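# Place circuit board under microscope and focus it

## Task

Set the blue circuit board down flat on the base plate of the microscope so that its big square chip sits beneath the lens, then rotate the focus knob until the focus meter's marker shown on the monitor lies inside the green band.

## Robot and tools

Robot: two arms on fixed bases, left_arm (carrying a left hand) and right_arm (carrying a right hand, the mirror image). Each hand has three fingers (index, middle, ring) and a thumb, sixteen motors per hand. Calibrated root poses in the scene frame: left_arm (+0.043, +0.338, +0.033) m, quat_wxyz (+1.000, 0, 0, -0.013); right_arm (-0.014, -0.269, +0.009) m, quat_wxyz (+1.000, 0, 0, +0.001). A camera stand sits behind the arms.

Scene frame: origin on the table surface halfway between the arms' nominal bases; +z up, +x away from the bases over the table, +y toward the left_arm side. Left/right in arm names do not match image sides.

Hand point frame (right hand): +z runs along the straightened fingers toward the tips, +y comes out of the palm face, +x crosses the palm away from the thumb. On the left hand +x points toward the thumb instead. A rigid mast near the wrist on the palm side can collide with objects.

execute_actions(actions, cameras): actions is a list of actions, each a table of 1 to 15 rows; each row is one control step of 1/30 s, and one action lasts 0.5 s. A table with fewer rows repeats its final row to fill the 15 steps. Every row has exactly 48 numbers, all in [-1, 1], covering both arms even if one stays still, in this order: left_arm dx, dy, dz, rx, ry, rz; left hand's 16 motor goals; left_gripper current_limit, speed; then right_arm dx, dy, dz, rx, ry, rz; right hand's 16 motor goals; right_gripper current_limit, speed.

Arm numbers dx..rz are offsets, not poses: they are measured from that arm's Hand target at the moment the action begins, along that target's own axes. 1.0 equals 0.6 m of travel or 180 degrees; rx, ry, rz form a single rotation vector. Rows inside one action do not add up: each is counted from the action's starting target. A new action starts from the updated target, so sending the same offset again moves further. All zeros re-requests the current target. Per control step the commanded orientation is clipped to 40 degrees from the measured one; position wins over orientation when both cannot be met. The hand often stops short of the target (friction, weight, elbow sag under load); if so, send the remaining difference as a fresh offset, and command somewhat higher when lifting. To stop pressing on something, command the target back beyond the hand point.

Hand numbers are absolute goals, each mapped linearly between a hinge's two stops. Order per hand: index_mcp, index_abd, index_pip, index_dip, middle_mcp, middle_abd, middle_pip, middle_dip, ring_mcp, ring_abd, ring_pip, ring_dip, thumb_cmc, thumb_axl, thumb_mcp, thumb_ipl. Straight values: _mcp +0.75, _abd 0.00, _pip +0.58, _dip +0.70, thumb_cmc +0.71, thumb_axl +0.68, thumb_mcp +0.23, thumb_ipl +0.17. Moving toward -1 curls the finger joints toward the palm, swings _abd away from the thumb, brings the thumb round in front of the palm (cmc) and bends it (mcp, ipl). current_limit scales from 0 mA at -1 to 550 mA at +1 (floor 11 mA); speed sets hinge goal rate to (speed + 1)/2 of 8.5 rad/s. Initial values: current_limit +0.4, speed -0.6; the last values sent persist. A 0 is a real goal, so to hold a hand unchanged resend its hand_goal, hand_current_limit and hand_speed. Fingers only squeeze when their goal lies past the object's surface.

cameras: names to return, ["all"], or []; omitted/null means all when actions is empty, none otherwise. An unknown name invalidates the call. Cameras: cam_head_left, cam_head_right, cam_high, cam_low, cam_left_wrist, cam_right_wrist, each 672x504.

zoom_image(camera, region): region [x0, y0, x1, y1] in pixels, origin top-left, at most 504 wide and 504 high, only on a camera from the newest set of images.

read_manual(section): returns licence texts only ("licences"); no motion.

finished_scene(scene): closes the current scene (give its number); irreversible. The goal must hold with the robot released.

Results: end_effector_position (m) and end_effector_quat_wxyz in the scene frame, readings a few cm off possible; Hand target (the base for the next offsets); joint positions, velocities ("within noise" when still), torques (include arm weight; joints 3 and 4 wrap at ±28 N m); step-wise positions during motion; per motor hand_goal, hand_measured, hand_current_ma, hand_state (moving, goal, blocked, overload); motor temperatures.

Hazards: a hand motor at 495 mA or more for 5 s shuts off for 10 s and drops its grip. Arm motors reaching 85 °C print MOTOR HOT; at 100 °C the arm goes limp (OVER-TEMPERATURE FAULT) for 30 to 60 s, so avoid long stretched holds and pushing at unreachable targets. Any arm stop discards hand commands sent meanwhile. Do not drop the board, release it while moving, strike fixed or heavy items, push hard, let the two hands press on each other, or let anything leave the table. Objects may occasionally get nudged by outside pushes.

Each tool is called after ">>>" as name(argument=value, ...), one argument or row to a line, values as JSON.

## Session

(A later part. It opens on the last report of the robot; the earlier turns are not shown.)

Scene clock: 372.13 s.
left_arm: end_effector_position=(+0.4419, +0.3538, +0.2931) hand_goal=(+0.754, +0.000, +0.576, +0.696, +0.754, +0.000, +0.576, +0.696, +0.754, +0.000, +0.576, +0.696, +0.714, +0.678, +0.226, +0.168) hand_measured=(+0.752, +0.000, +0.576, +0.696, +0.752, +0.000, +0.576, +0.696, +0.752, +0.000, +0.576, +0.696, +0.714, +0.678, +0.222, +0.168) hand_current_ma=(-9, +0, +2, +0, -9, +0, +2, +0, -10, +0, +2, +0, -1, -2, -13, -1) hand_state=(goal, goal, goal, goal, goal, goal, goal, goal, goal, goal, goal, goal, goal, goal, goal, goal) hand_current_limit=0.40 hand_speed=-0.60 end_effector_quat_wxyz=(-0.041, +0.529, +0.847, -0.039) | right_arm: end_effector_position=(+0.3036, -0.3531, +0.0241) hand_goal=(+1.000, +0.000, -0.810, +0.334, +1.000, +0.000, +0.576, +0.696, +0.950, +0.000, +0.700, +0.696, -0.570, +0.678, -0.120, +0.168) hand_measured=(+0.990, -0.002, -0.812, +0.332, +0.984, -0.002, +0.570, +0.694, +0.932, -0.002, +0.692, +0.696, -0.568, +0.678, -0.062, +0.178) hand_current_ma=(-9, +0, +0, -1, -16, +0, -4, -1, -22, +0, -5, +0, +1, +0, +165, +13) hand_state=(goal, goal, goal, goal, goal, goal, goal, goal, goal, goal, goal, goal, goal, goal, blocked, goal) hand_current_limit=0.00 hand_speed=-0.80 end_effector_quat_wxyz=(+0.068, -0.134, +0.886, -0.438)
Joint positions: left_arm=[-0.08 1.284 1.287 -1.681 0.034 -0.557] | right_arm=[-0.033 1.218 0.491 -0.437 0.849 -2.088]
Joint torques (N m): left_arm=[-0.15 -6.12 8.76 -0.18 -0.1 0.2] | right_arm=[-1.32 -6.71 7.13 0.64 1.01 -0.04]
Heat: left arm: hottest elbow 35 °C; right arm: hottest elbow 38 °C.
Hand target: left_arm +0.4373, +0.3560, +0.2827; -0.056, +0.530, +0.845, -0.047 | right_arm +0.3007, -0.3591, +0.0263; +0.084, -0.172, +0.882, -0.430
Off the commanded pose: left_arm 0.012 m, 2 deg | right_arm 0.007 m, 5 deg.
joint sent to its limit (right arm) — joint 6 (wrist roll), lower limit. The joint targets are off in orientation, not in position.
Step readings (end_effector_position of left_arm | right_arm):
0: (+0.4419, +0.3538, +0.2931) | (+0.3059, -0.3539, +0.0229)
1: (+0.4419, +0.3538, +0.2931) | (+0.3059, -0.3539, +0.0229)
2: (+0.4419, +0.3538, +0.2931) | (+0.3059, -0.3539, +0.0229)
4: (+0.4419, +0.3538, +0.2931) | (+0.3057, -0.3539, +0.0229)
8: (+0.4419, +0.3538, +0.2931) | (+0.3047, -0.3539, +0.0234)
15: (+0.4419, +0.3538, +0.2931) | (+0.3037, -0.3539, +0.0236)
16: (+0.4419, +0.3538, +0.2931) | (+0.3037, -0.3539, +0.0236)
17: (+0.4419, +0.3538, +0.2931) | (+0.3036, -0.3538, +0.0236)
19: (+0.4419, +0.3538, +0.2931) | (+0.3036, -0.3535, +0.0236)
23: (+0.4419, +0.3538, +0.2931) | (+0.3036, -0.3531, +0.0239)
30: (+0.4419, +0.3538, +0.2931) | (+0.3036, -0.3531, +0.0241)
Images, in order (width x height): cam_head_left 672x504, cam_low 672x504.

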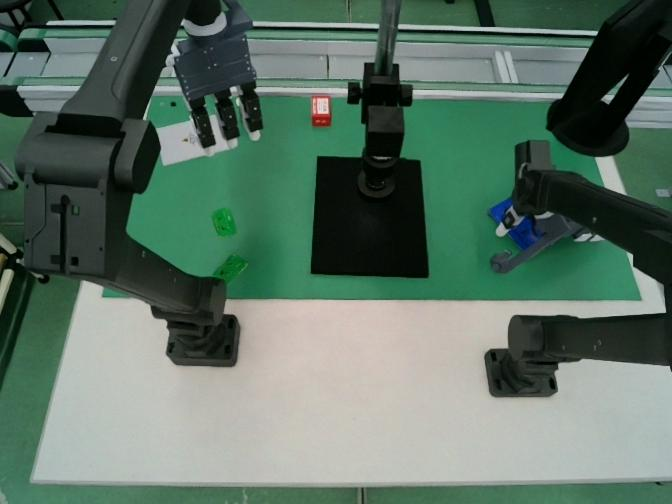

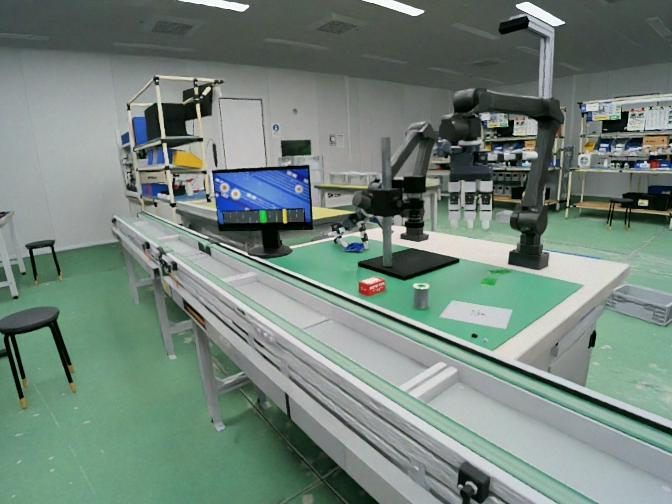

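>>> execute_actions(
  actions=[
    [[0,0,0,0,0,0,0.754,0,0.576,0.696,0.754,0,0.576,0.696,0.754,0,0.576,0.696,0.714,0.678,0.226,0.168,0.4,-0.6,0,-0.0105,-0.0082,0,0,0,1.0,0,-0.81,0.333,1.0,0,0.576,0.696,0.95,0,0.7,0.696,-0.571,0.678,-0.10,0.168,0.0,-0.8]],
    [[0,0,0,0,0,0,0.754,0,0.576,0.696,0.754,0,0.576,0.696,0.754,0,0.576,0.696,0.714,0.678,0.226,0.168,0.4,-0.6,0,0,0,0,0,0,1.0,0,-0.81,0.333,1.0,0,0.576,0.696,0.95,0,0.7,0.696,-0.571,0.678,-0.15,0.168,0.0,-0.8]],
  ],
  cameras=["cam_head_left","cam_low"],
)

>>> zoom_image(
  camera="cam_low",
  region=[320, 190, 420, 270],
)

>>> zoom_image(
  camera="cam_head_left",
  region=[440, 150, 600, 290],
)

Scene clock: 378.50 s.
left_arm: end_effector_position=(+0.4419, +0.3538, +0.2931) hand_goal=(+0.754, +0.000, +0.576, +0.696, +0.754, +0.000, +0.576, +0.696, +0.754, +0.000, +0.576, +0.696, +0.714, +0.678, +0.226, +0.168) hand_measured=(+0.752, +0.000, +0.576, +0.696, +0.752, +0.000, +0.576, +0.696, +0.752, +0.000, +0.576, +0.696, +0.714, +0.678, +0.222, +0.168) hand_current_ma=(-9, +0, +2, +0, -9, +0, +2, +0, -10, +0, +2, +0, -1, -2, -13, -1) hand_state=(goal, goal, goal, goal, goal, goal, goal, goal, goal, goal, goal, goal, goal, goal, goal, goal) hand_current_limit=0.40 hand_speed=-0.60 end_effector_quat_wxyz=(-0.041, +0.529, +0.847, -0.039) | right_arm: end_effector_position=(+0.2981, -0.3536, +0.0274) hand_goal=(+1.000, +0.000, -0.810, +0.334, +1.000, +0.000, +0.576, +0.696, +0.950, +0.000, +0.700, +0.696, -0.570, +0.678, -0.150, +0.168) hand_measured=(+1.000, -0.002, -0.800, +0.336, +0.984, -0.002, +0.570, +0.694, +0.932, -0.002, +0.692, +0.696, -0.570, +0.678, -0.100, +0.176) hand_current_ma=(+0, +0, +7, +1, -16, +0, -4, -1, -22, +0, -5, +0, +0, +0, +131, +9) hand_state=(goal, goal, goal, goal, goal, goal, goal, goal, goal, goal, goal, goal, goal, goal, blocked, goal) hand_current_limit=0.00 hand_speed=-0.80 end_effector_quat_wxyz=(+0.062, -0.136, +0.886, -0.439)
Joint positions: left_arm=[-0.08 1.284 1.287 -1.681 0.034 -0.557] | right_arm=[-0.033 1.2 0.491 -0.468 0.852 -2.088]
Joint torques (N m): left_arm=[-0.15 -6.12 8.76 -0.16 -0.09 0.19] | right_arm=[-1.2 -7.06 7.98 0.57 0.95 -0.04]
Heat: left arm: hottest elbow 35 °C; right arm: hottest elbow 37 °C.
Hand target: left_arm +0.4373, +0.3560, +0.2827; -0.056, +0.530, +0.845, -0.047 | right_arm +0.3007, -0.3591, +0.0343; +0.084, -0.172, +0.882, -0.430
Off the commanded pose: left_arm 0.012 m, 2 deg | right_arm 0.009 m, 5 deg.
joint sent to its limit (right arm) — joint 6 (wrist roll), lower limit. The joint targets are off in orientation, not in position.
Step readings (end_effector_position of left_arm | right_arm):
0: (+0.4419, +0.3538, +0.2931) | (+0.3036, -0.3531, +0.0241)
1: (+0.4419, +0.3538, +0.2931) | (+0.3035, -0.3531, +0.0240)
2: (+0.4419, +0.3538, +0.2931) | (+0.3030, -0.3531, +0.0241)
4: (+0.4419, +0.3538, +0.2931) | (+0.3016, -0.3531, +0.0249)
8: (+0.4419, +0.3538, +0.2931) | (+0.2992, -0.3534, +0.0266)
15: (+0.4419, +0.3538, +0.2931) | (+0.2982, -0.3535, +0.0270)
16: (+0.4419, +0.3538, +0.2931) | (+0.2981, -0.3535, +0.0270)
17: (+0.4419, +0.3538, +0.2931) | (+0.2981, -0.3535, +0.0270)
19: (+0.4419, +0.3538, +0.2931) | (+0.2980, -0.3536, +0.0271)
23: (+0.4419, +0.3538, +0.2931) | (+0.2981, -0.3536, +0.0274)
30: (+0.4419, +0.3538, +0.2931) | (+0.2981, -0.3536, +0.0274)
Images, in order (width x height): cam_head_left 672x504, cam_low 672x504.

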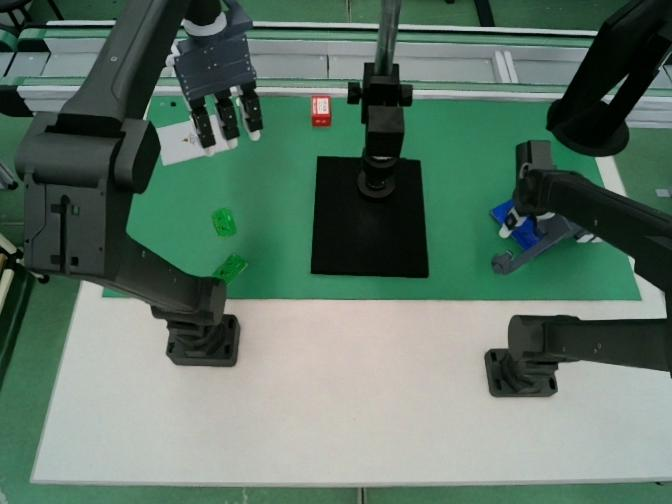

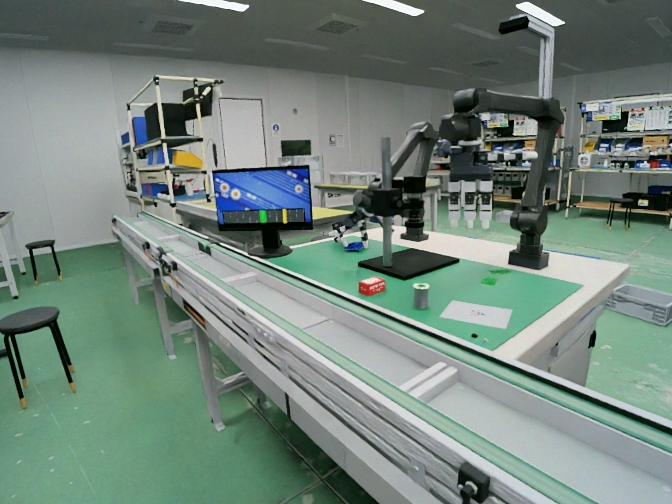

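Scaled by 5.040.

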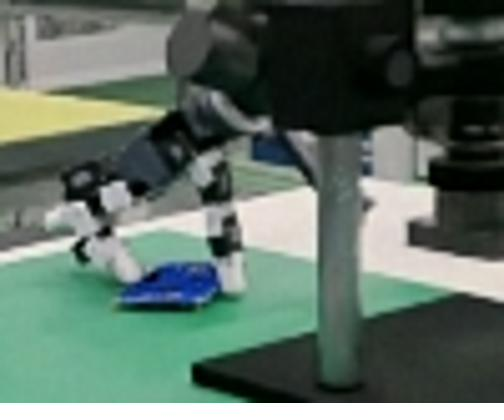

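Scaled by 3.150.

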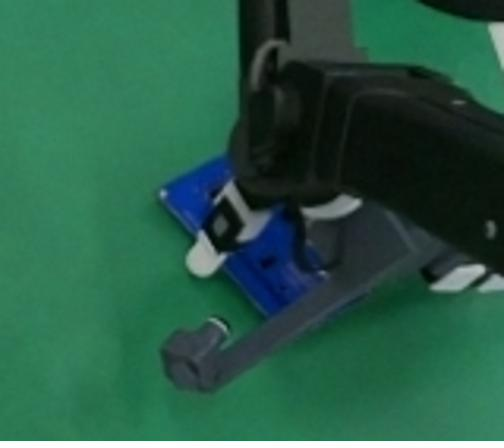

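>>> execute_actions(
  actions=[
    [[0,0,0,0,0,0,0.754,0,0.576,0.696,0.754,0,0.576,0.696,0.754,0,0.576,0.696,0.714,0.678,0.226,0.168,0.4,-0.6,0,0,0,0,0,0,1.0,0,-0.83,0.31,1.0,0,0.576,0.696,0.95,0,0.7,0.696,-0.571,0.678,-0.20,0.168,0.1,-0.8]],
    [[0,0,0,0,0,0,0.754,0,0.576,0.696,0.754,0,0.576,0.696,0.754,0,0.576,0.696,0.714,0.678,0.226,0.168,0.4,-0.6,-0.004,0.0267,-0.0342,0,0,0,1.0,0,-0.83,0.31,1.0,0,0.576,0.696,0.95,0,0.7,0.696,-0.571,0.678,-0.20,0.168,0.1,-0.8]],
    [[0,0,0,0,0,0,0.754,0,0.576,0.696,0.754,0,0.576,0.696,0.754,0,0.576,0.696,0.714,0.678,0.226,0.168,0.4,-0.6,-0.004,0.0267,-0.0342,0,0,0,1.0,0,-0.83,0.31,1.0,0,0.576,0.696,0.95,0,0.7,0.696,-0.571,0.678,-0.20,0.168,0.1,-0.8]],
  ],
  cameras=["cam_head_left","cam_low"],
)

>>> zoom_image(
  camera="cam_low",
  region=[320, 190, 420, 270],
)

>>> zoom_image(
  camera="cam_head_left",
  region=[420, 150, 580, 290],
)

Scene clock: 413.47 s.
left_arm: end_effector_position=(+0.4419, +0.3538, +0.2931) hand_goal=(+0.754, +0.000, +0.576, +0.696, +0.754, +0.000, +0.576, +0.696, +0.754, +0.000, +0.576, +0.696, +0.714, +0.678, +0.226, +0.168) hand_measured=(+0.752, +0.000, +0.576, +0.696, +0.752, +0.000, +0.576, +0.696, +0.752, +0.000, +0.576, +0.696, +0.714, +0.678, +0.222, +0.168) hand_current_ma=(-9, +0, +2, +0, -9, +0, +2, +0, -10, +0, +2, +0, -1, -2, -13, -1) hand_state=(goal, goal, goal, goal, goal, goal, goal, goal, goal, goal, goal, goal, goal, goal, goal, goal) hand_current_limit=0.40 hand_speed=-0.60 end_effector_quat_wxyz=(-0.041, +0.529, +0.847, -0.039) | right_arm: end_effector_position=(+0.2866, -0.3128, +0.0330) hand_goal=(+1.000, +0.000, -0.830, +0.310, +1.000, +0.000, +0.576, +0.696, +0.950, +0.000, +0.700, +0.696, -0.570, +0.678, -0.200, +0.168) hand_measured=(+1.000, +0.000, -0.810, +0.322, +0.984, -0.002, +0.570, +0.694, +0.932, -0.002, +0.692, +0.696, -0.572, +0.678, -0.158, +0.180) hand_current_ma=(+0, +0, +22, +9, -16, +0, -4, -1, -22, +0, -5, +0, -1, +0, +104, +15) hand_state=(goal, goal, blocked, goal, goal, goal, goal, goal, goal, goal, goal, goal, goal, goal, blocked, goal) hand_current_limit=0.10 hand_speed=-0.80 end_effector_quat_wxyz=(+0.080, -0.172, +0.883, -0.430)
Joint positions: left_arm=[-0.08 1.284 1.287 -1.681 0.034 -0.557] | right_arm=[0.104 1.141 0.477 -0.58 0.86 -2.002]
Joint torques (N m): left_arm=[-0.21 -6.24 8.75 -0.18 -0.09 0.2] | right_arm=[0.79 -6.18 7.06 0.46 0.95 0.19]
Heat: left arm: hottest elbow 35 °C; right arm: hottest elbow 38 °C.
Hand target: left_arm +0.4373, +0.3560, +0.2827; -0.056, +0.530, +0.845, -0.047 | right_arm +0.2854, -0.3091, +0.0342; +0.084, -0.172, +0.882, -0.430
Off the commanded pose: left_arm 0.012 m, 2 deg | right_arm 0.004 m, 0 deg.
Step readings (end_effector_position of left_arm | right_arm):
0: (+0.4419, +0.3538, +0.2931) | (+0.2981, -0.3536, +0.0274)
1: (+0.4419, +0.3538, +0.2931) | (+0.2981, -0.3536, +0.0274)
2: (+0.4419, +0.3538, +0.2931) | (+0.2981, -0.3536, +0.0274)
4: (+0.4419, +0.3538, +0.2931) | (+0.2981, -0.3536, +0.0274)
8: (+0.4419, +0.3538, +0.2931) | (+0.2981, -0.3536, +0.0274)
15: (+0.4419, +0.3538, +0.2931) | (+0.2981, -0.3536, +0.0274)
16: (+0.4419, +0.3538, +0.2931) | (+0.2982, -0.3536, +0.0275)
17: (+0.4419, +0.3538, +0.2931) | (+0.2981, -0.3535, +0.0278)
19: (+0.4419, +0.3538, +0.2931) | (+0.2986, -0.3511, +0.0299)
23: (+0.4419, +0.3538, +0.2931) | (+0.3005, -0.3419, +0.0354)
30: (+0.4419, +0.3538, +0.2931) | (+0.2975, -0.3374, +0.0344)
31: (+0.4419, +0.3538, +0.2931) | (+0.2969, -0.3373, +0.0340)
32: (+0.4419, +0.3538, +0.2931) | (+0.2960, -0.3360, +0.0338)
34: (+0.4419, +0.3538, +0.2931) | (+0.2925, -0.3311, +0.0332)
38: (+0.4419, +0.3538, +0.2931) | (+0.2894, -0.3168, +0.0334)
45: (+0.4419, +0.3538, +0.2931) | (+0.2868, -0.3130, +0.0330)
Images, in order (width x height): cam_head_left 672x504, cam_low 672x504.

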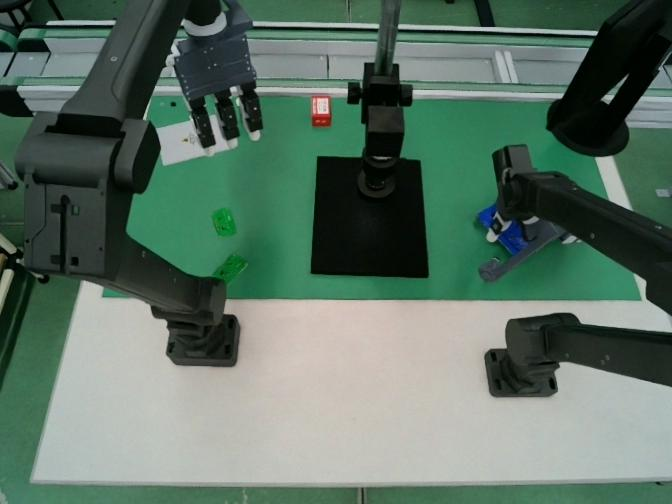

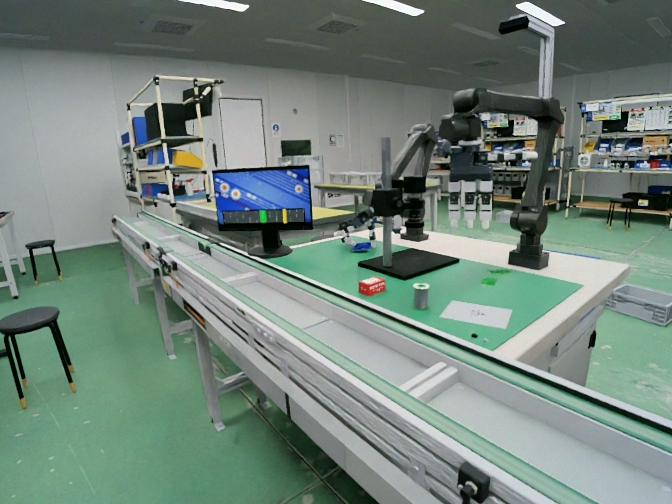

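Scaled by 5.040.

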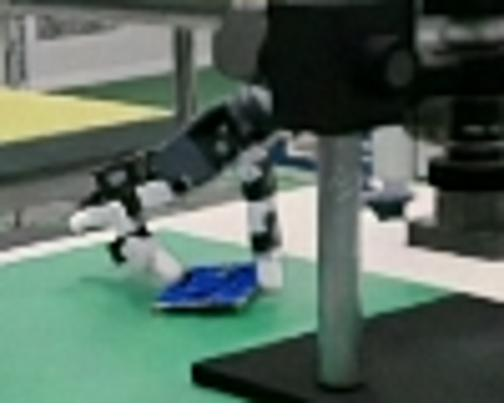

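Scaled by 3.150.

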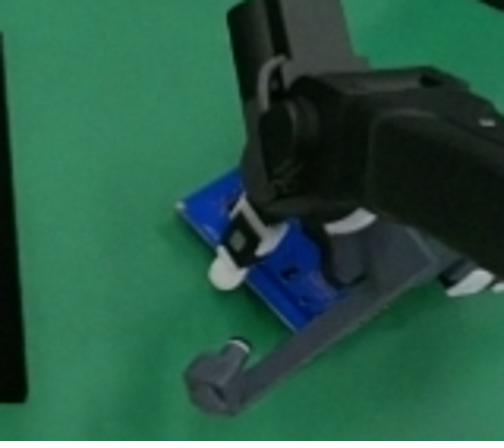

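>>> execute_actions(
  actions=[
    [[0,0,0,0,0,0,0.754,0,0.576,0.696,0.754,0,0.576,0.696,0.754,0,0.576,0.696,0.714,0.678,0.226,0.168,0.4,-0.6,-0.004,0.0267,-0.0342,0,0,0,1.0,0,-0.83,0.31,1.0,0,0.576,0.696,0.95,0,0.7,0.696,-0.571,0.678,-0.20,0.168,0.1,-0.8]],
    [[0,0,0,0,0,0,0.754,0,0.576,0.696,0.754,0,0.576,0.696,0.754,0,0.576,0.696,0.714,0.678,0.226,0.168,0.4,-0.6,-0.004,0.0267,-0.0342,0,0,0,1.0,0,-0.83,0.31,1.0,0,0.576,0.696,0.95,0,0.7,0.696,-0.571,0.678,-0.20,0.168,0.1,-0.8]],
    [[0,0,0,0,0,0,0.754,0,0.576,0.696,0.754,0,0.576,0.696,0.754,0,0.576,0.696,0.714,0.678,0.226,0.168,0.4,-0.6,-0.004,0.0267,-0.0342,0,0,0,1.0,0,-0.83,0.31,1.0,0,0.576,0.696,0.95,0,0.7,0.696,-0.571,0.678,-0.20,0.168,0.1,-0.8]],
  ],
  cameras=["cam_head_left","cam_low"],
)

>>> zoom_image(
  camera="cam_low",
  region=[320, 190, 420, 270],
)

>>> zoom_image(
  camera="cam_head_left",
  region=[400, 150, 560, 290],
)

Scene clock: 426.60 s.
left_arm: end_effector_position=(+0.4419, +0.3538, +0.2931) hand_goal=(+0.754, +0.000, +0.576, +0.696, +0.754, +0.000, +0.576, +0.696, +0.754, +0.000, +0.576, +0.696, +0.714, +0.678, +0.226, +0.168) hand_measured=(+0.752, +0.000, +0.576, +0.696, +0.752, +0.000, +0.576, +0.696, +0.752, +0.000, +0.576, +0.696, +0.714, +0.678, +0.222, +0.168) hand_current_ma=(-9, +0, +2, +0, -9, +0, +2, +0, -10, +0, +2, +0, -1, -2, -13, -1) hand_state=(goal, goal, goal, goal, goal, goal, goal, goal, goal, goal, goal, goal, goal, goal, goal, goal) hand_current_limit=0.40 hand_speed=-0.60 end_effector_quat_wxyz=(-0.041, +0.529, +0.847, -0.039) | right_arm: end_effector_position=(+0.2520, -0.2457, +0.0287) hand_goal=(+1.000, +0.000, -0.830, +0.310, +1.000, +0.000, +0.576, +0.696, +0.950, +0.000, +0.700, +0.696, -0.570, +0.678, -0.200, +0.168) hand_measured=(+1.000, +0.000, -0.818, +0.308, +0.984, -0.002, +0.570, +0.694, +0.932, -0.002, +0.692, +0.696, -0.584, +0.674, -0.156, +0.184) hand_current_ma=(+0, +0, +11, -1, -16, +0, -4, -1, -22, +0, -5, +0, -12, -3, +108, +26) hand_state=(goal, goal, goal, goal, goal, goal, goal, goal, goal, goal, goal, goal, goal, goal, blocked, goal) hand_current_limit=0.10 hand_speed=-0.80 end_effector_quat_wxyz=(+0.079, -0.169, +0.880, -0.437)
Joint positions: left_arm=[-0.08 1.284 1.287 -1.681 0.034 -0.557] | right_arm=[0.421 1.19 0.506 -0.959 0.918 -1.492]
Joint torques (N m): left_arm=[-0.09 -6.18 8.76 -0.14 -0.08 0.2] | right_arm=[0.79 -3.84 9.26 -0.21 0.41 0.1]
Heat: left arm: hottest elbow 35 °C; right arm: hottest elbow 37 °C.
Hand target: left_arm +0.4373, +0.3560, +0.2827; -0.056, +0.530, +0.845, -0.047 | right_arm +0.2629, -0.2340, +0.0344; +0.084, -0.172, +0.882, -0.430
Off the commanded pose: left_arm 0.012 m, 2 deg | right_arm 0.017 m, 1 deg.
Step readings (end_effector_position of left_arm | right_arm):
0: (+0.4419, +0.3538, +0.2931) | (+0.2866, -0.3128, +0.0330)
1: (+0.4419, +0.3538, +0.2931) | (+0.2866, -0.3126, +0.0330)
2: (+0.4419, +0.3538, +0.2931) | (+0.2856, -0.3115, +0.0328)
4: (+0.4419, +0.3538, +0.2931) | (+0.2820, -0.3073, +0.0324)
8: (+0.4419, +0.3538, +0.2931) | (+0.2775, -0.2934, +0.0317)
15: (+0.4419, +0.3538, +0.2931) | (+0.2746, -0.2895, +0.0313)
16: (+0.4419, +0.3538, +0.2931) | (+0.2744, -0.2894, +0.0313)
17: (+0.4419, +0.3538, +0.2931) | (+0.2732, -0.2879, +0.0311)
19: (+0.4419, +0.3538, +0.2931) | (+0.2693, -0.2837, +0.0309)
23: (+0.4419, +0.3538, +0.2931) | (+0.2632, -0.2715, +0.0302)
30: (+0.4419, +0.3538, +0.2931) | (+0.2601, -0.2685, +0.0289)
31: (+0.4419, +0.3538, +0.2931) | (+0.2600, -0.2682, +0.0288)
32: (+0.4419, +0.3538, +0.2931) | (+0.2588, -0.2674, +0.0287)
34: (+0.4419, +0.3538, +0.2931) | (+0.2565, -0.2621, +0.0288)
38: (+0.4419, +0.3538, +0.2931) | (+0.2525, -0.2497, +0.0290)
45: (+0.4419, +0.3538, +0.2931) | (+0.2518, -0.2462, +0.0287)
Images, in order (width x height): cam_head_left 672x504, cam_low 672x504.

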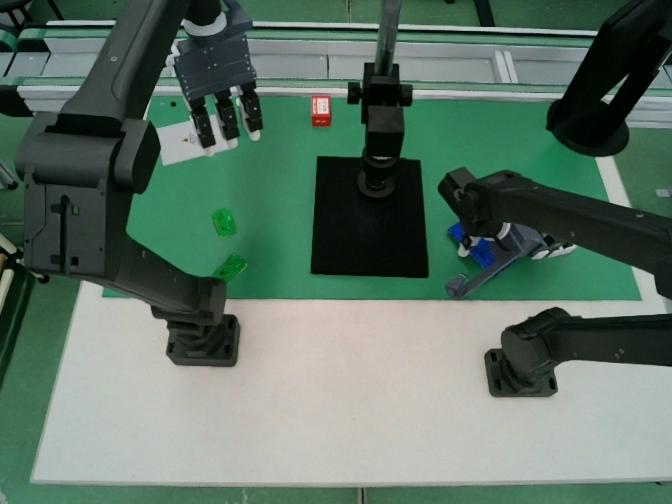

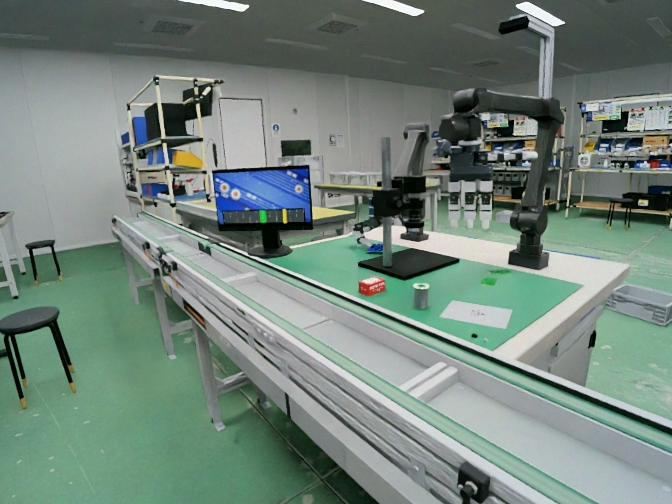

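Scaled by 5.040.

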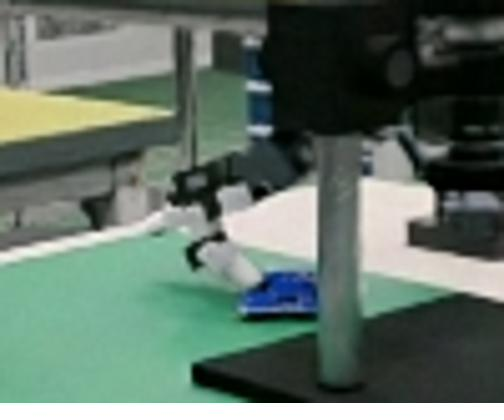

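Scaled by 3.150.

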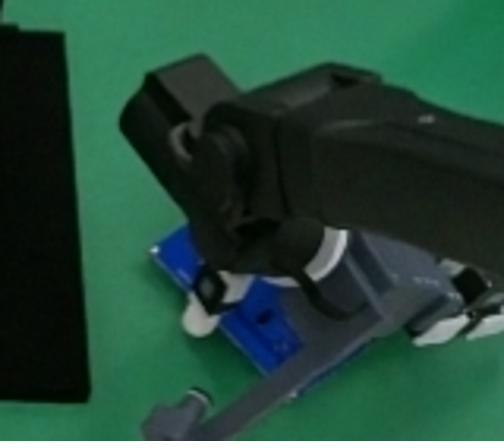

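>>> execute_actions(
  actions=[
    [[0,0,0,0,0,0,0.754,0,0.576,0.696,0.754,0,0.576,0.696,0.754,0,0.576,0.696,0.714,0.678,0.226,0.168,0.4,-0.6,0,-0.0262,-0.0206,0,0,0,1.0,0,-0.83,0.31,1.0,0,0.576,0.696,0.95,0,0.7,0.696,-0.571,0.678,-0.25,0.168,0.2,-0.8]],
  ],
  cameras=["cam_head_left", "cam_low"],
)

Scene clock: 451.10 s.
left_arm: end_effector_position=(+0.4419, +0.3538, +0.2931) hand_goal=(+0.754, +0.000, +0.576, +0.696, +0.754, +0.000, +0.576, +0.696, +0.754, +0.000, +0.576, +0.696, +0.714, +0.678, +0.226, +0.168) hand_measured=(+0.752, +0.000, +0.576, +0.696, +0.752, +0.000, +0.576, +0.696, +0.752, +0.000, +0.576, +0.696, +0.714, +0.678, +0.222, +0.168) hand_current_ma=(-9, +0, +2, +0, -9, +0, +2, +0, -10, +0, +2, +0, -1, -2, -13, -1) hand_state=(goal, goal, goal, goal, goal, goal, goal, goal, goal, goal, goal, goal, goal, goal, goal, goal) hand_current_limit=0.40 hand_speed=-0.60 end_effector_quat_wxyz=(-0.041, +0.529, +0.847, -0.039) | right_arm: end_effector_position=(+0.2387, -0.2491, +0.0332) hand_goal=(+1.000, +0.000, -0.830, +0.310, +1.000, +0.000, +0.576, +0.696, +0.950, +0.000, +0.700, +0.696, -0.570, +0.678, -0.250, +0.168) hand_measured=(+1.000, +0.000, -0.804, +0.320, +0.984, -0.002, +0.570, +0.694, +0.932, -0.002, +0.692, +0.696, -0.574, +0.676, -0.164, +0.184) hand_current_ma=(+0, +0, +32, +8, -16, +0, -4, -1, -22, +0, -5, +0, -3, -1, +299, +26) hand_state=(goal, goal, blocked, goal, goal, goal, goal, goal, goal, goal, goal, goal, goal, goal, blocked, goal) hand_current_limit=0.20 hand_speed=-0.80 end_effector_quat_wxyz=(+0.054, -0.181, +0.879, -0.437)
Joint positions: left_arm=[-0.08 1.284 1.287 -1.681 0.034 -0.557] | right_arm=[0.422 1.174 0.514 -1.037 0.906 -1.491]
Joint torques (N m): left_arm=[-0.15 -6.24 8.76 -0.21 -0.09 0.19] | right_arm=[0.91 -6.07 10.85 -0.24 0.89 0.11]
Heat: left arm: hottest elbow 35 °C; right arm: hottest elbow 37 °C.
Hand target: left_arm +0.4373, +0.3560, +0.2827; -0.056, +0.530, +0.845, -0.047 | right_arm +0.2628, -0.2340, +0.0543; +0.084, -0.172, +0.882, -0.430
Off the commanded pose: left_arm 0.012 m, 2 deg | right_arm 0.036 m, 4 deg.
Step readings (end_effector_position of left_arm | right_arm):
0: (+0.4419, +0.3538, +0.2931) | (+0.2519, -0.2457, +0.0287)
1: (+0.4419, +0.3538, +0.2931) | (+0.2518, -0.2458, +0.0287)
2: (+0.4419, +0.3538, +0.2931) | (+0.2507, -0.2463, +0.0288)
4: (+0.4419, +0.3538, +0.2931) | (+0.2484, -0.2464, +0.0300)
8: (+0.4419, +0.3538, +0.2931) | (+0.2431, -0.2474, +0.0319)
15: (+0.4419, +0.3538, +0.2931) | (+0.2393, -0.2489, +0.0332)
Images, in order (width x height): cam_head_left 672x504, cam_low 672x504.

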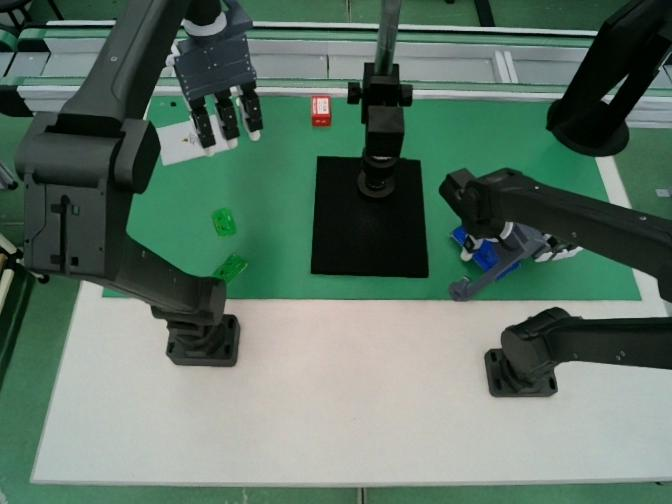

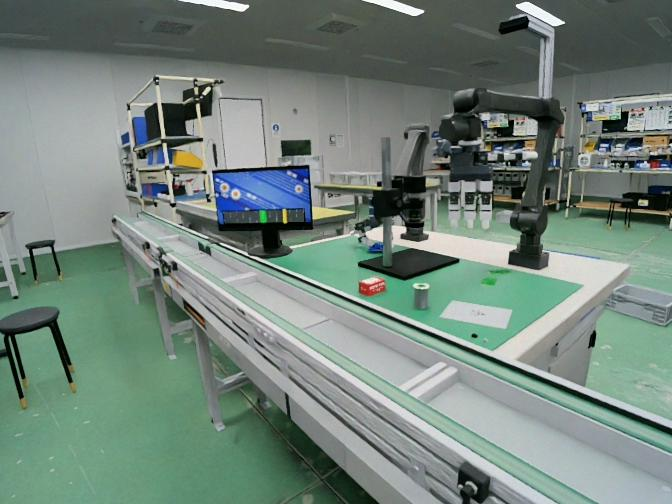

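>>> execute_actions(
  actions=[
    [[0,0,0,0,0,0,0.754,0,0.576,0.696,0.754,0,0.576,0.696,0.754,0,0.576,0.696,0.714,0.678,0.226,0.168,0.4,-0.6,-0.031,-0.047,-0.021,0,0,0,1.0,0,-0.83,0.31,1.0,0,0.576,0.696,0.95,0,0.7,0.696,-0.571,0.678,-0.25,0.168,0.2,-0.8]],
  ],
  cameras=["cam_head_left", "cam_right_wrist"],
)

>>> zoom_image(
  camera="cam_head_left",
  region=[400, 150, 600, 310],
)

Scene clock: 456.33 s.
left_arm: end_effector_position=(+0.4419, +0.3538, +0.2931) hand_goal=(+0.754, +0.000, +0.576, +0.696, +0.754, +0.000, +0.576, +0.696, +0.754, +0.000, +0.576, +0.696, +0.714, +0.678, +0.226, +0.168) hand_measured=(+0.752, +0.000, +0.576, +0.696, +0.752, +0.000, +0.576, +0.696, +0.752, +0.000, +0.576, +0.696, +0.714, +0.678, +0.222, +0.168) hand_current_ma=(-9, +0, +2, +0, -9, +0, +2, +0, -10, +0, +2, +0, -1, -2, -13, -1) hand_state=(goal, goal, goal, goal, goal, goal, goal, goal, goal, goal, goal, goal, goal, goal, goal, goal) hand_current_limit=0.40 hand_speed=-0.60 end_effector_quat_wxyz=(-0.041, +0.529, +0.847, -0.039) | right_arm: end_effector_position=(+0.2623, -0.2388, +0.0641) hand_goal=(+1.000, +0.000, -0.830, +0.310, +1.000, +0.000, +0.576, +0.696, +0.950, +0.000, +0.700, +0.696, -0.570, +0.678, -0.250, +0.168) hand_measured=(+1.000, +0.000, -0.804, +0.320, +0.984, -0.002, +0.570, +0.694, +0.932, -0.002, +0.692, +0.696, -0.574, +0.676, -0.166, +0.184) hand_current_ma=(+0, +0, +33, +9, -16, +0, -4, -1, -22, +0, -5, +0, -2, +0, +296, +26) hand_state=(goal, goal, blocked, goal, goal, goal, goal, goal, goal, goal, goal, goal, goal, goal, blocked, goal) hand_current_limit=0.20 hand_speed=-0.80 end_effector_quat_wxyz=(+0.067, -0.184, +0.880, -0.434)
Joint positions: left_arm=[-0.08 1.284 1.287 -1.681 0.034 -0.557] | right_arm=[0.418 1.16 0.603 -1.093 0.906 -1.523]
Joint torques (N m): left_arm=[-0.15 -6.12 8.79 -0.13 -0.08 0.19] | right_arm=[-1.2 -5.95 11.28 -0.1 0.97 -0.05]
Heat: left arm: hottest elbow 35 °C; right arm: hottest elbow 38 °C.
Hand target: left_arm +0.4373, +0.3560, +0.2827; -0.056, +0.530, +0.845, -0.047 | right_arm +0.2829, -0.2338, +0.0844; +0.084, -0.172, +0.882, -0.430
Off the commanded pose: left_arm 0.012 m, 2 deg | right_arm 0.029 m, 2 deg.
Step readings (end_effector_position of left_arm | right_arm):
0: (+0.4419, +0.3538, +0.2931) | (+0.2386, -0.2491, +0.0332)
1: (+0.4419, +0.3538, +0.2931) | (+0.2386, -0.2491, +0.0334)
2: (+0.4419, +0.3538, +0.2931) | (+0.2389, -0.2489, +0.0343)
4: (+0.4419, +0.3538, +0.2931) | (+0.2412, -0.2477, +0.0389)
8: (+0.4419, +0.3538, +0.2931) | (+0.2552, -0.2418, +0.0543)
15: (+0.4419, +0.3538, +0.2931) | (+0.2638, -0.2382, +0.0642)
Images, in order (width x height): cam_head_left 672x504, cam_right_wrist 672x504.

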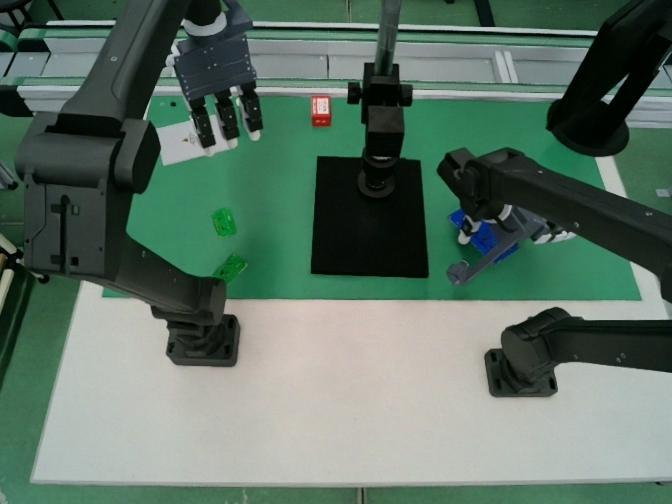

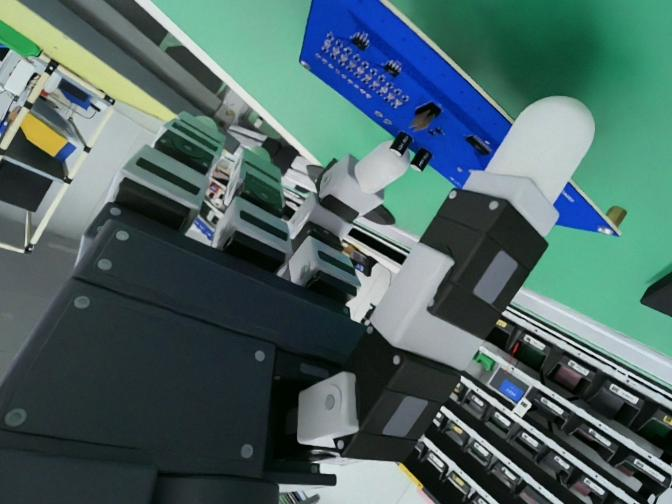

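Scaled by 2.520.

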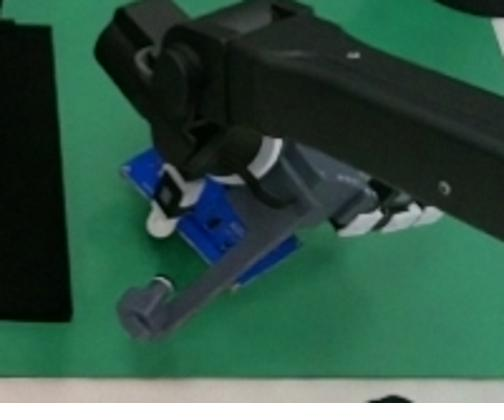

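>>> execute_actions(
  actions=[
    [[0,0,0,0,0,0,0.754,0,0.576,0.696,0.754,0,0.576,0.696,0.754,0,0.576,0.696,0.714,0.678,0.226,0.168,0.4,-0.6,-0.0173,-0.006,-0.0871,0,-0.035,-0.0274,1.0,0,-0.83,0.31,1.0,0,0.576,0.696,0.95,0,0.7,0.696,-0.571,0.678,-0.25,0.168,0.2,-0.8]],
    [[0,0,0,0,0,0,0.754,0,0.576,0.696,0.754,0,0.576,0.696,0.754,0,0.576,0.696,0.714,0.678,0.226,0.168,0.4,-0.6,-0.0345,0.047,-0.0602,0,-0.035,-0.0274,1.0,0,-0.83,0.31,1.0,0,0.576,0.696,0.95,0,0.7,0.696,-0.571,0.678,-0.25,0.168,0.2,-0.8]],
  ],
  cameras=["cam_head_left", "cam_head_right"],
)

>>> zoom_image(
  camera="cam_head_left",
  region=[300, 90, 540, 300],
)

Scene clock: 512.97 s.
left_arm: end_effector_position=(+0.4419, +0.3538, +0.2931) hand_goal=(+0.754, +0.000, +0.576, +0.696, +0.754, +0.000, +0.576, +0.696, +0.754, +0.000, +0.576, +0.696, +0.714, +0.678, +0.226, +0.168) hand_measured=(+0.752, +0.000, +0.576, +0.696, +0.752, +0.000, +0.576, +0.696, +0.752, +0.000, +0.576, +0.696, +0.714, +0.678, +0.222, +0.168) hand_current_ma=(-9, +0, +2, +0, -9, +0, +2, +0, -10, +0, +2, +0, -1, -2, -13, -1) hand_state=(goal, goal, goal, goal, goal, goal, goal, goal, goal, goal, goal, goal, goal, goal, goal, goal) hand_current_limit=0.40 hand_speed=-0.60 end_effector_quat_wxyz=(-0.041, +0.529, +0.847, -0.039) | right_arm: end_effector_position=(+0.2529, -0.1622, +0.0972) hand_goal=(+1.000, +0.000, -0.830, +0.310, +1.000, +0.000, +0.576, +0.696, +0.950, +0.000, +0.700, +0.696, -0.570, +0.678, -0.250, +0.168) hand_measured=(+1.000, +0.000, -0.802, +0.322, +0.984, -0.002, +0.570, +0.694, +0.932, -0.002, +0.692, +0.696, -0.572, +0.676, -0.166, +0.184) hand_current_ma=(+0, +0, +37, +9, -16, +0, -4, -1, -22, +0, -5, +0, -1, +0, +290, +26) hand_state=(goal, goal, blocked, goal, goal, goal, goal, goal, goal, goal, goal, goal, goal, goal, blocked, goal) hand_current_limit=0.20 hand_speed=-0.80 end_effector_quat_wxyz=(+0.116, -0.306, +0.846, -0.421)
Joint positions: left_arm=[-0.08 1.284 1.287 -1.681 0.034 -0.557] | right_arm=[0.675 1.139 0.69 -1.198 0.901 -1.549]
Joint torques (N m): left_arm=[-0.09 -6.01 8.77 -0.16 -0.09 0.2] | right_arm=[0.73 -5.3 12.46 -0.16 1.11 0.15]
Heat: left arm: hottest elbow 36 °C; right arm: hottest elbow 43 °C.
Hand target: left_arm +0.4373, +0.3560, +0.2827; -0.056, +0.530, +0.845, -0.047 | right_arm +0.2728, -0.1439, +0.1193; +0.143, -0.293, +0.850, -0.414
Off the commanded pose: left_arm 0.012 m, 2 deg | right_arm 0.035 m, 3 deg.
Step readings (end_effector_position of left_arm | right_arm):
0: (+0.4419, +0.3538, +0.2931) | (+0.2623, -0.2388, +0.0641)
1: (+0.4419, +0.3538, +0.2931) | (+0.2621, -0.2389, +0.0641)
2: (+0.4419, +0.3538, +0.2931) | (+0.2610, -0.2389, +0.0645)
4: (+0.4419, +0.3538, +0.2931) | (+0.2577, -0.2352, +0.0680)
8: (+0.4419, +0.3538, +0.2931) | (+0.2568, -0.2182, +0.0821)
15: (+0.4419, +0.3538, +0.2931) | (+0.2606, -0.2084, +0.0956)
16: (+0.4419, +0.3538, +0.2931) | (+0.2600, -0.2085, +0.0956)
17: (+0.4419, +0.3538, +0.2931) | (+0.2593, -0.2067, +0.0956)
19: (+0.4419, +0.3538, +0.2931) | (+0.2564, -0.1967, +0.0954)
23: (+0.4419, +0.3538, +0.2931) | (+0.2514, -0.1697, +0.0960)
30: (+0.4419, +0.3538, +0.2931) | (+0.2533, -0.1619, +0.0975)
Images, in order (width x height): cam_head_left 672x504, cam_head_right 672x504.

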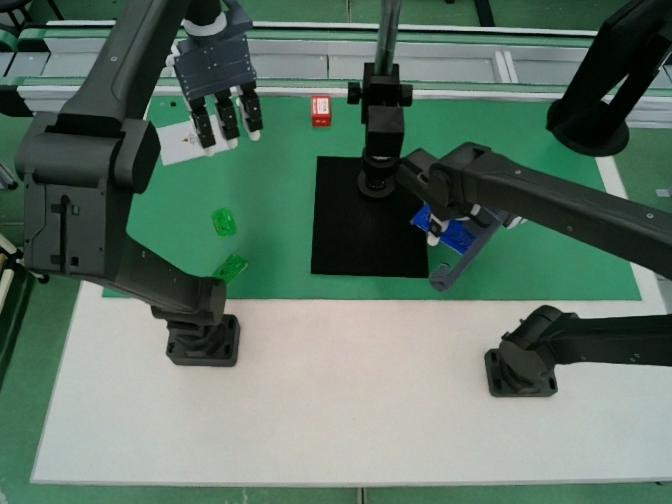

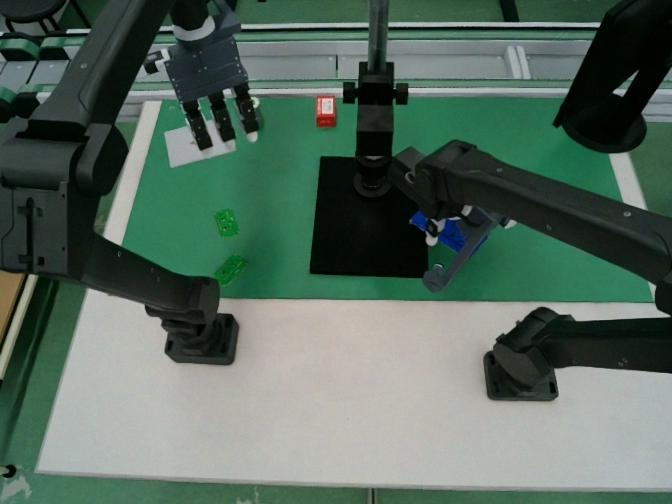

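Scaled by 2.100.

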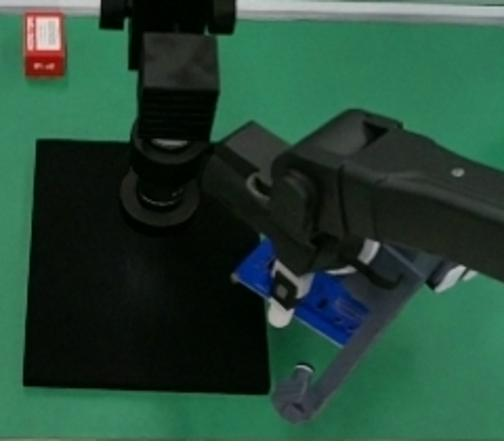

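>>> execute_actions(
  actions=[
    [[0,0,0,0,0,0,0.754,0,0.576,0.696,0.754,0,0.576,0.696,0.754,0,0.576,0.696,0.714,0.678,0.226,0.168,0.4,-0.6,0.0188,0.0483,-0.0346,0,-0.0438,-0.0342,1.0,0,-0.83,0.31,1.0,0,0.576,0.696,0.95,0,0.7,0.696,-0.571,0.678,-0.25,0.168,0.2,-0.8]],
    [[0,0,0,0,0,0,0.754,0,0.576,0.696,0.754,0,0.576,0.696,0.754,0,0.576,0.696,0.714,0.678,0.226,0.168,0.4,-0.6,-0.026,0.0283,-0.0362,0,-0.0438,-0.0342,1.0,0,-0.83,0.31,1.0,0,0.576,0.696,0.95,0,0.7,0.696,-0.571,0.678,-0.25,0.168,0.2,-0.8]],
  ],
  cameras=["cam_head_left", "cam_high"],
)

>>> zoom_image(
  camera="cam_head_left",
  region=[300, 90, 540, 300],
)

Scene clock: 526.20 s.
left_arm: end_effector_position=(+0.4419, +0.3538, +0.2931) hand_goal=(+0.754, +0.000, +0.576, +0.696, +0.754, +0.000, +0.576, +0.696, +0.754, +0.000, +0.576, +0.696, +0.714, +0.678, +0.226, +0.168) hand_measured=(+0.752, +0.000, +0.576, +0.696, +0.752, +0.000, +0.576, +0.696, +0.752, +0.000, +0.576, +0.696, +0.714, +0.678, +0.222, +0.168) hand_current_ma=(-9, +0, +2, +0, -9, +0, +2, +0, -10, +0, +2, +0, -1, -2, -13, -1) hand_state=(goal, goal, goal, goal, goal, goal, goal, goal, goal, goal, goal, goal, goal, goal, goal, goal) hand_current_limit=0.40 hand_speed=-0.60 end_effector_quat_wxyz=(-0.041, +0.529, +0.847, -0.039) | right_arm: end_effector_position=(+0.2356, -0.0941, +0.1102) hand_goal=(+1.000, +0.000, -0.830, +0.310, +1.000, +0.000, +0.576, +0.696, +0.950, +0.000, +0.700, +0.696, -0.570, +0.678, -0.250, +0.168) hand_measured=(+1.000, +0.000, -0.802, +0.322, +0.984, -0.002, +0.570, +0.694, +0.932, -0.002, +0.692, +0.696, -0.572, +0.676, -0.166, +0.184) hand_current_ma=(+0, +0, +37, +9, -16, +0, -4, -1, -22, +0, -5, +0, -1, +0, +290, +26) hand_state=(goal, goal, blocked, goal, goal, goal, goal, goal, goal, goal, goal, goal, goal, goal, blocked, goal) hand_current_limit=0.20 hand_speed=-0.80 end_effector_quat_wxyz=(+0.208, -0.431, +0.789, -0.386)
Joint positions: left_arm=[-0.08 1.284 1.287 -1.681 0.034 -0.557] | right_arm=[0.881 1.068 0.673 -1.035 0.9 -1.755]
Joint torques (N m): left_arm=[-0.09 -6.07 8.77 -0.17 -0.08 0.2] | right_arm=[0.38 -6.18 7.23 0.9 0.88 -0.03]
Heat: left arm: hottest elbow 36 °C; right arm: hottest elbow 44 °C.
Hand target: left_arm +0.4373, +0.3560, +0.2827; -0.056, +0.530, +0.845, -0.047 | right_arm +0.2327, -0.0939, +0.1093; +0.213, -0.436, +0.786, -0.383
Off the commanded pose: left_arm 0.012 m, 2 deg | right_arm 0.003 m, 1 deg.
Step readings (end_effector_position of left_arm | right_arm):
0: (+0.4419, +0.3538, +0.2931) | (+0.2529, -0.1623, +0.0972)
1: (+0.4419, +0.3538, +0.2931) | (+0.2529, -0.1622, +0.0972)
2: (+0.4419, +0.3538, +0.2931) | (+0.2525, -0.1604, +0.0975)
4: (+0.4419, +0.3538, +0.2931) | (+0.2517, -0.1525, +0.0994)
8: (+0.4419, +0.3538, +0.2931) | (+0.2478, -0.1288, +0.1081)
15: (+0.4419, +0.3538, +0.2931) | (+0.2462, -0.1242, +0.1113)
16: (+0.4419, +0.3538, +0.2931) | (+0.2457, -0.1244, +0.1109)
17: (+0.4419, +0.3538, +0.2931) | (+0.2450, -0.1231, +0.1099)
19: (+0.4419, +0.3538, +0.2931) | (+0.2432, -0.1171, +0.1084)
23: (+0.4419, +0.3538, +0.2931) | (+0.2367, -0.0991, +0.1082)
30: (+0.4419, +0.3538, +0.2931) | (+0.2361, -0.0940, +0.1104)
Images, in order (width x height): cam_head_left 672x504, cam_high 672x504.

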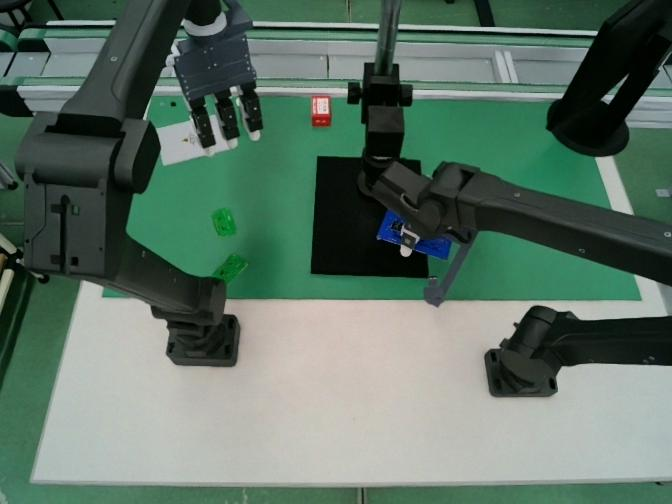

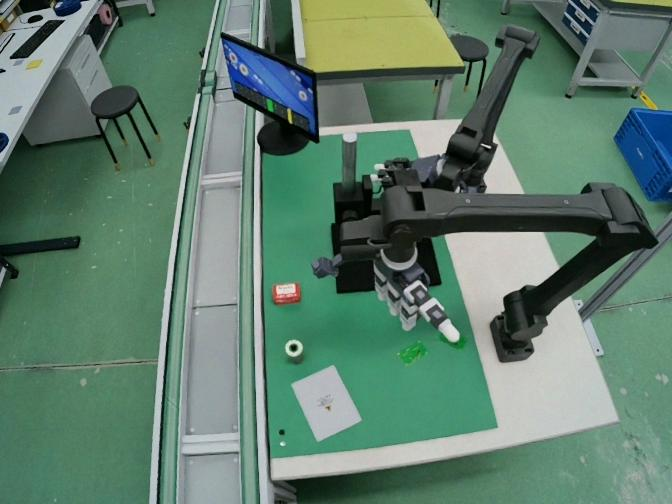

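Scaled by 2.100.

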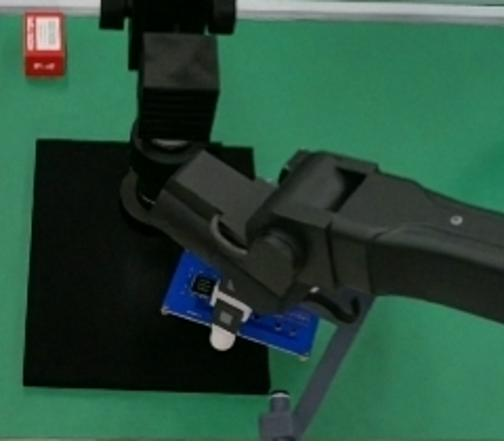

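>>> execute_actions(
  actions=[
    [[0,0,0,0,0,0,0.754,0,0.576,0.696,0.754,0,0.576,0.696,0.754,0,0.576,0.696,0.714,0.678,0.226,0.168,0.4,-0.6,-0.0843,0.0478,-0.0072,0,0.0525,0.0411,1.0,0,-0.83,0.31,1.0,0,0.576,0.696,0.95,0,0.7,0.696,-0.571,0.678,-0.25,0.168,0.2,-0.8]],
  ],
  cameras=["cam_head_left", "cam_high"],
)

>>> zoom_image(
  camera="cam_head_left",
  region=[300, 90, 540, 300],
)

Scene clock: 581.00 s.
left_arm: end_effector_position=(+0.4419, +0.3538, +0.2931) hand_goal=(+0.754, +0.000, +0.576, +0.696, +0.754, +0.000, +0.576, +0.696, +0.754, +0.000, +0.576, +0.696, +0.714, +0.678, +0.226, +0.168) hand_measured=(+0.752, +0.000, +0.576, +0.696, +0.752, +0.000, +0.576, +0.696, +0.752, +0.000, +0.576, +0.696, +0.714, +0.678, +0.222, +0.168) hand_current_ma=(-9, +0, +2, +0, -9, +0, +2, +0, -10, +0, +2, +0, -1, -2, -13, -1) hand_state=(goal, goal, goal, goal, goal, goal, goal, goal, goal, goal, goal, goal, goal, goal, goal, goal) hand_current_limit=0.40 hand_speed=-0.60 end_effector_quat_wxyz=(-0.041, +0.529, +0.847, -0.039) | right_arm: end_effector_position=(+0.2295, -0.0633, +0.0732) hand_goal=(+1.000, +0.000, -0.830, +0.310, +1.000, +0.000, +0.576, +0.696, +0.950, +0.000, +0.700, +0.696, -0.570, +0.678, -0.250, +0.168) hand_measured=(+1.000, +0.000, -0.802, +0.322, +0.984, +0.000, +0.570, +0.694, +0.932, -0.002, +0.694, +0.696, -0.572, +0.676, -0.166, +0.184) hand_current_ma=(+0, +0, +37, +10, -16, +0, -3, -1, -20, +0, -4, +0, -1, +0, +290, +26) hand_state=(goal, goal, blocked, goal, goal, goal, goal, goal, goal, goal, goal, goal, goal, goal, blocked, goal) hand_current_limit=0.20 hand_speed=-0.80 end_effector_quat_wxyz=(+0.151, -0.363, +0.823, -0.410)
Joint positions: left_arm=[-0.08 1.284 1.287 -1.681 0.034 -0.557] | right_arm=[0.971 1.342 0.778 -1.259 0.878 -1.31]
Joint torques (N m): left_arm=[-0.15 -6.12 8.75 -0.18 -0.07 0.19] | right_arm=[0.91 -7.53 10.99 -0.42 1.01 0.16]
Heat: left arm: hottest elbow 36 °C; right arm: hottest elbow 39 °C.
Hand target: left_arm +0.4373, +0.3560, +0.2827; -0.056, +0.530, +0.845, -0.047 | right_arm +0.2415, -0.0399, +0.0892; +0.171, -0.352, +0.827, -0.403
Off the commanded pose: left_arm 0.012 m, 2 deg | right_arm 0.031 m, 3 deg.
Step readings (end_effector_position of left_arm | right_arm):
0: (+0.4419, +0.3538, +0.2931) | (+0.2356, -0.0941, +0.1102)
1: (+0.4419, +0.3538, +0.2931) | (+0.2356, -0.0940, +0.1101)
2: (+0.4419, +0.3538, +0.2931) | (+0.2346, -0.0927, +0.1086)
4: (+0.4419, +0.3538, +0.2931) | (+0.2306, -0.0893, +0.0999)
8: (+0.4419, +0.3538, +0.2931) | (+0.2186, -0.0796, +0.0708)
15: (+0.4419, +0.3538, +0.2931) | (+0.2229, -0.0704, +0.0664)
Images, in order (width x height): cam_head_left 672x504, cam_high 672x504.

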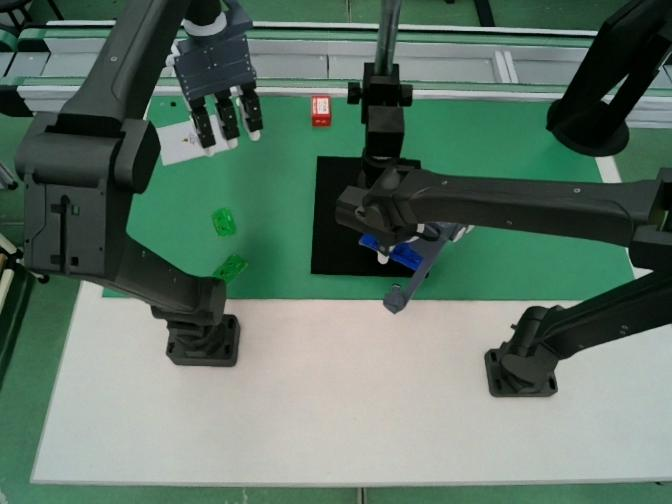

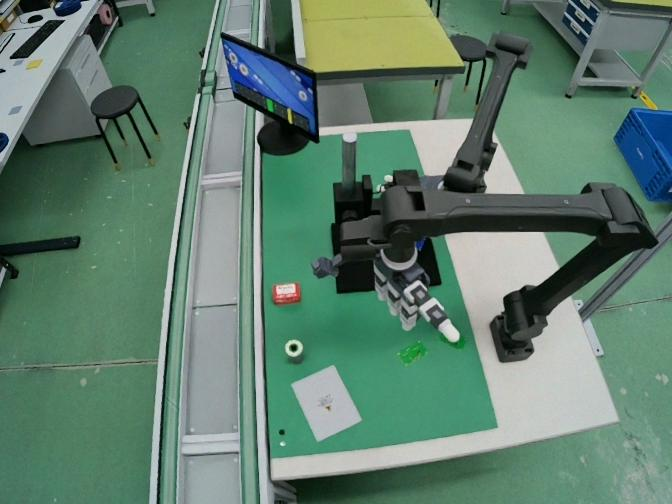

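Scaled by 2.100.

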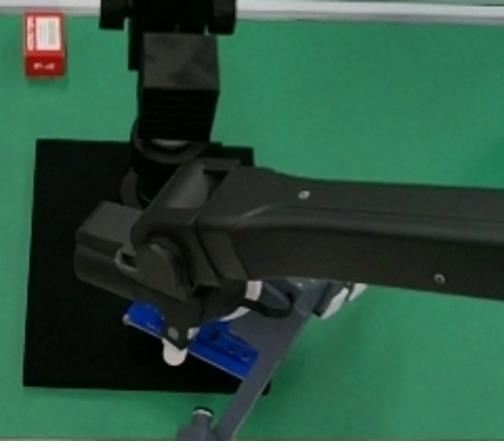

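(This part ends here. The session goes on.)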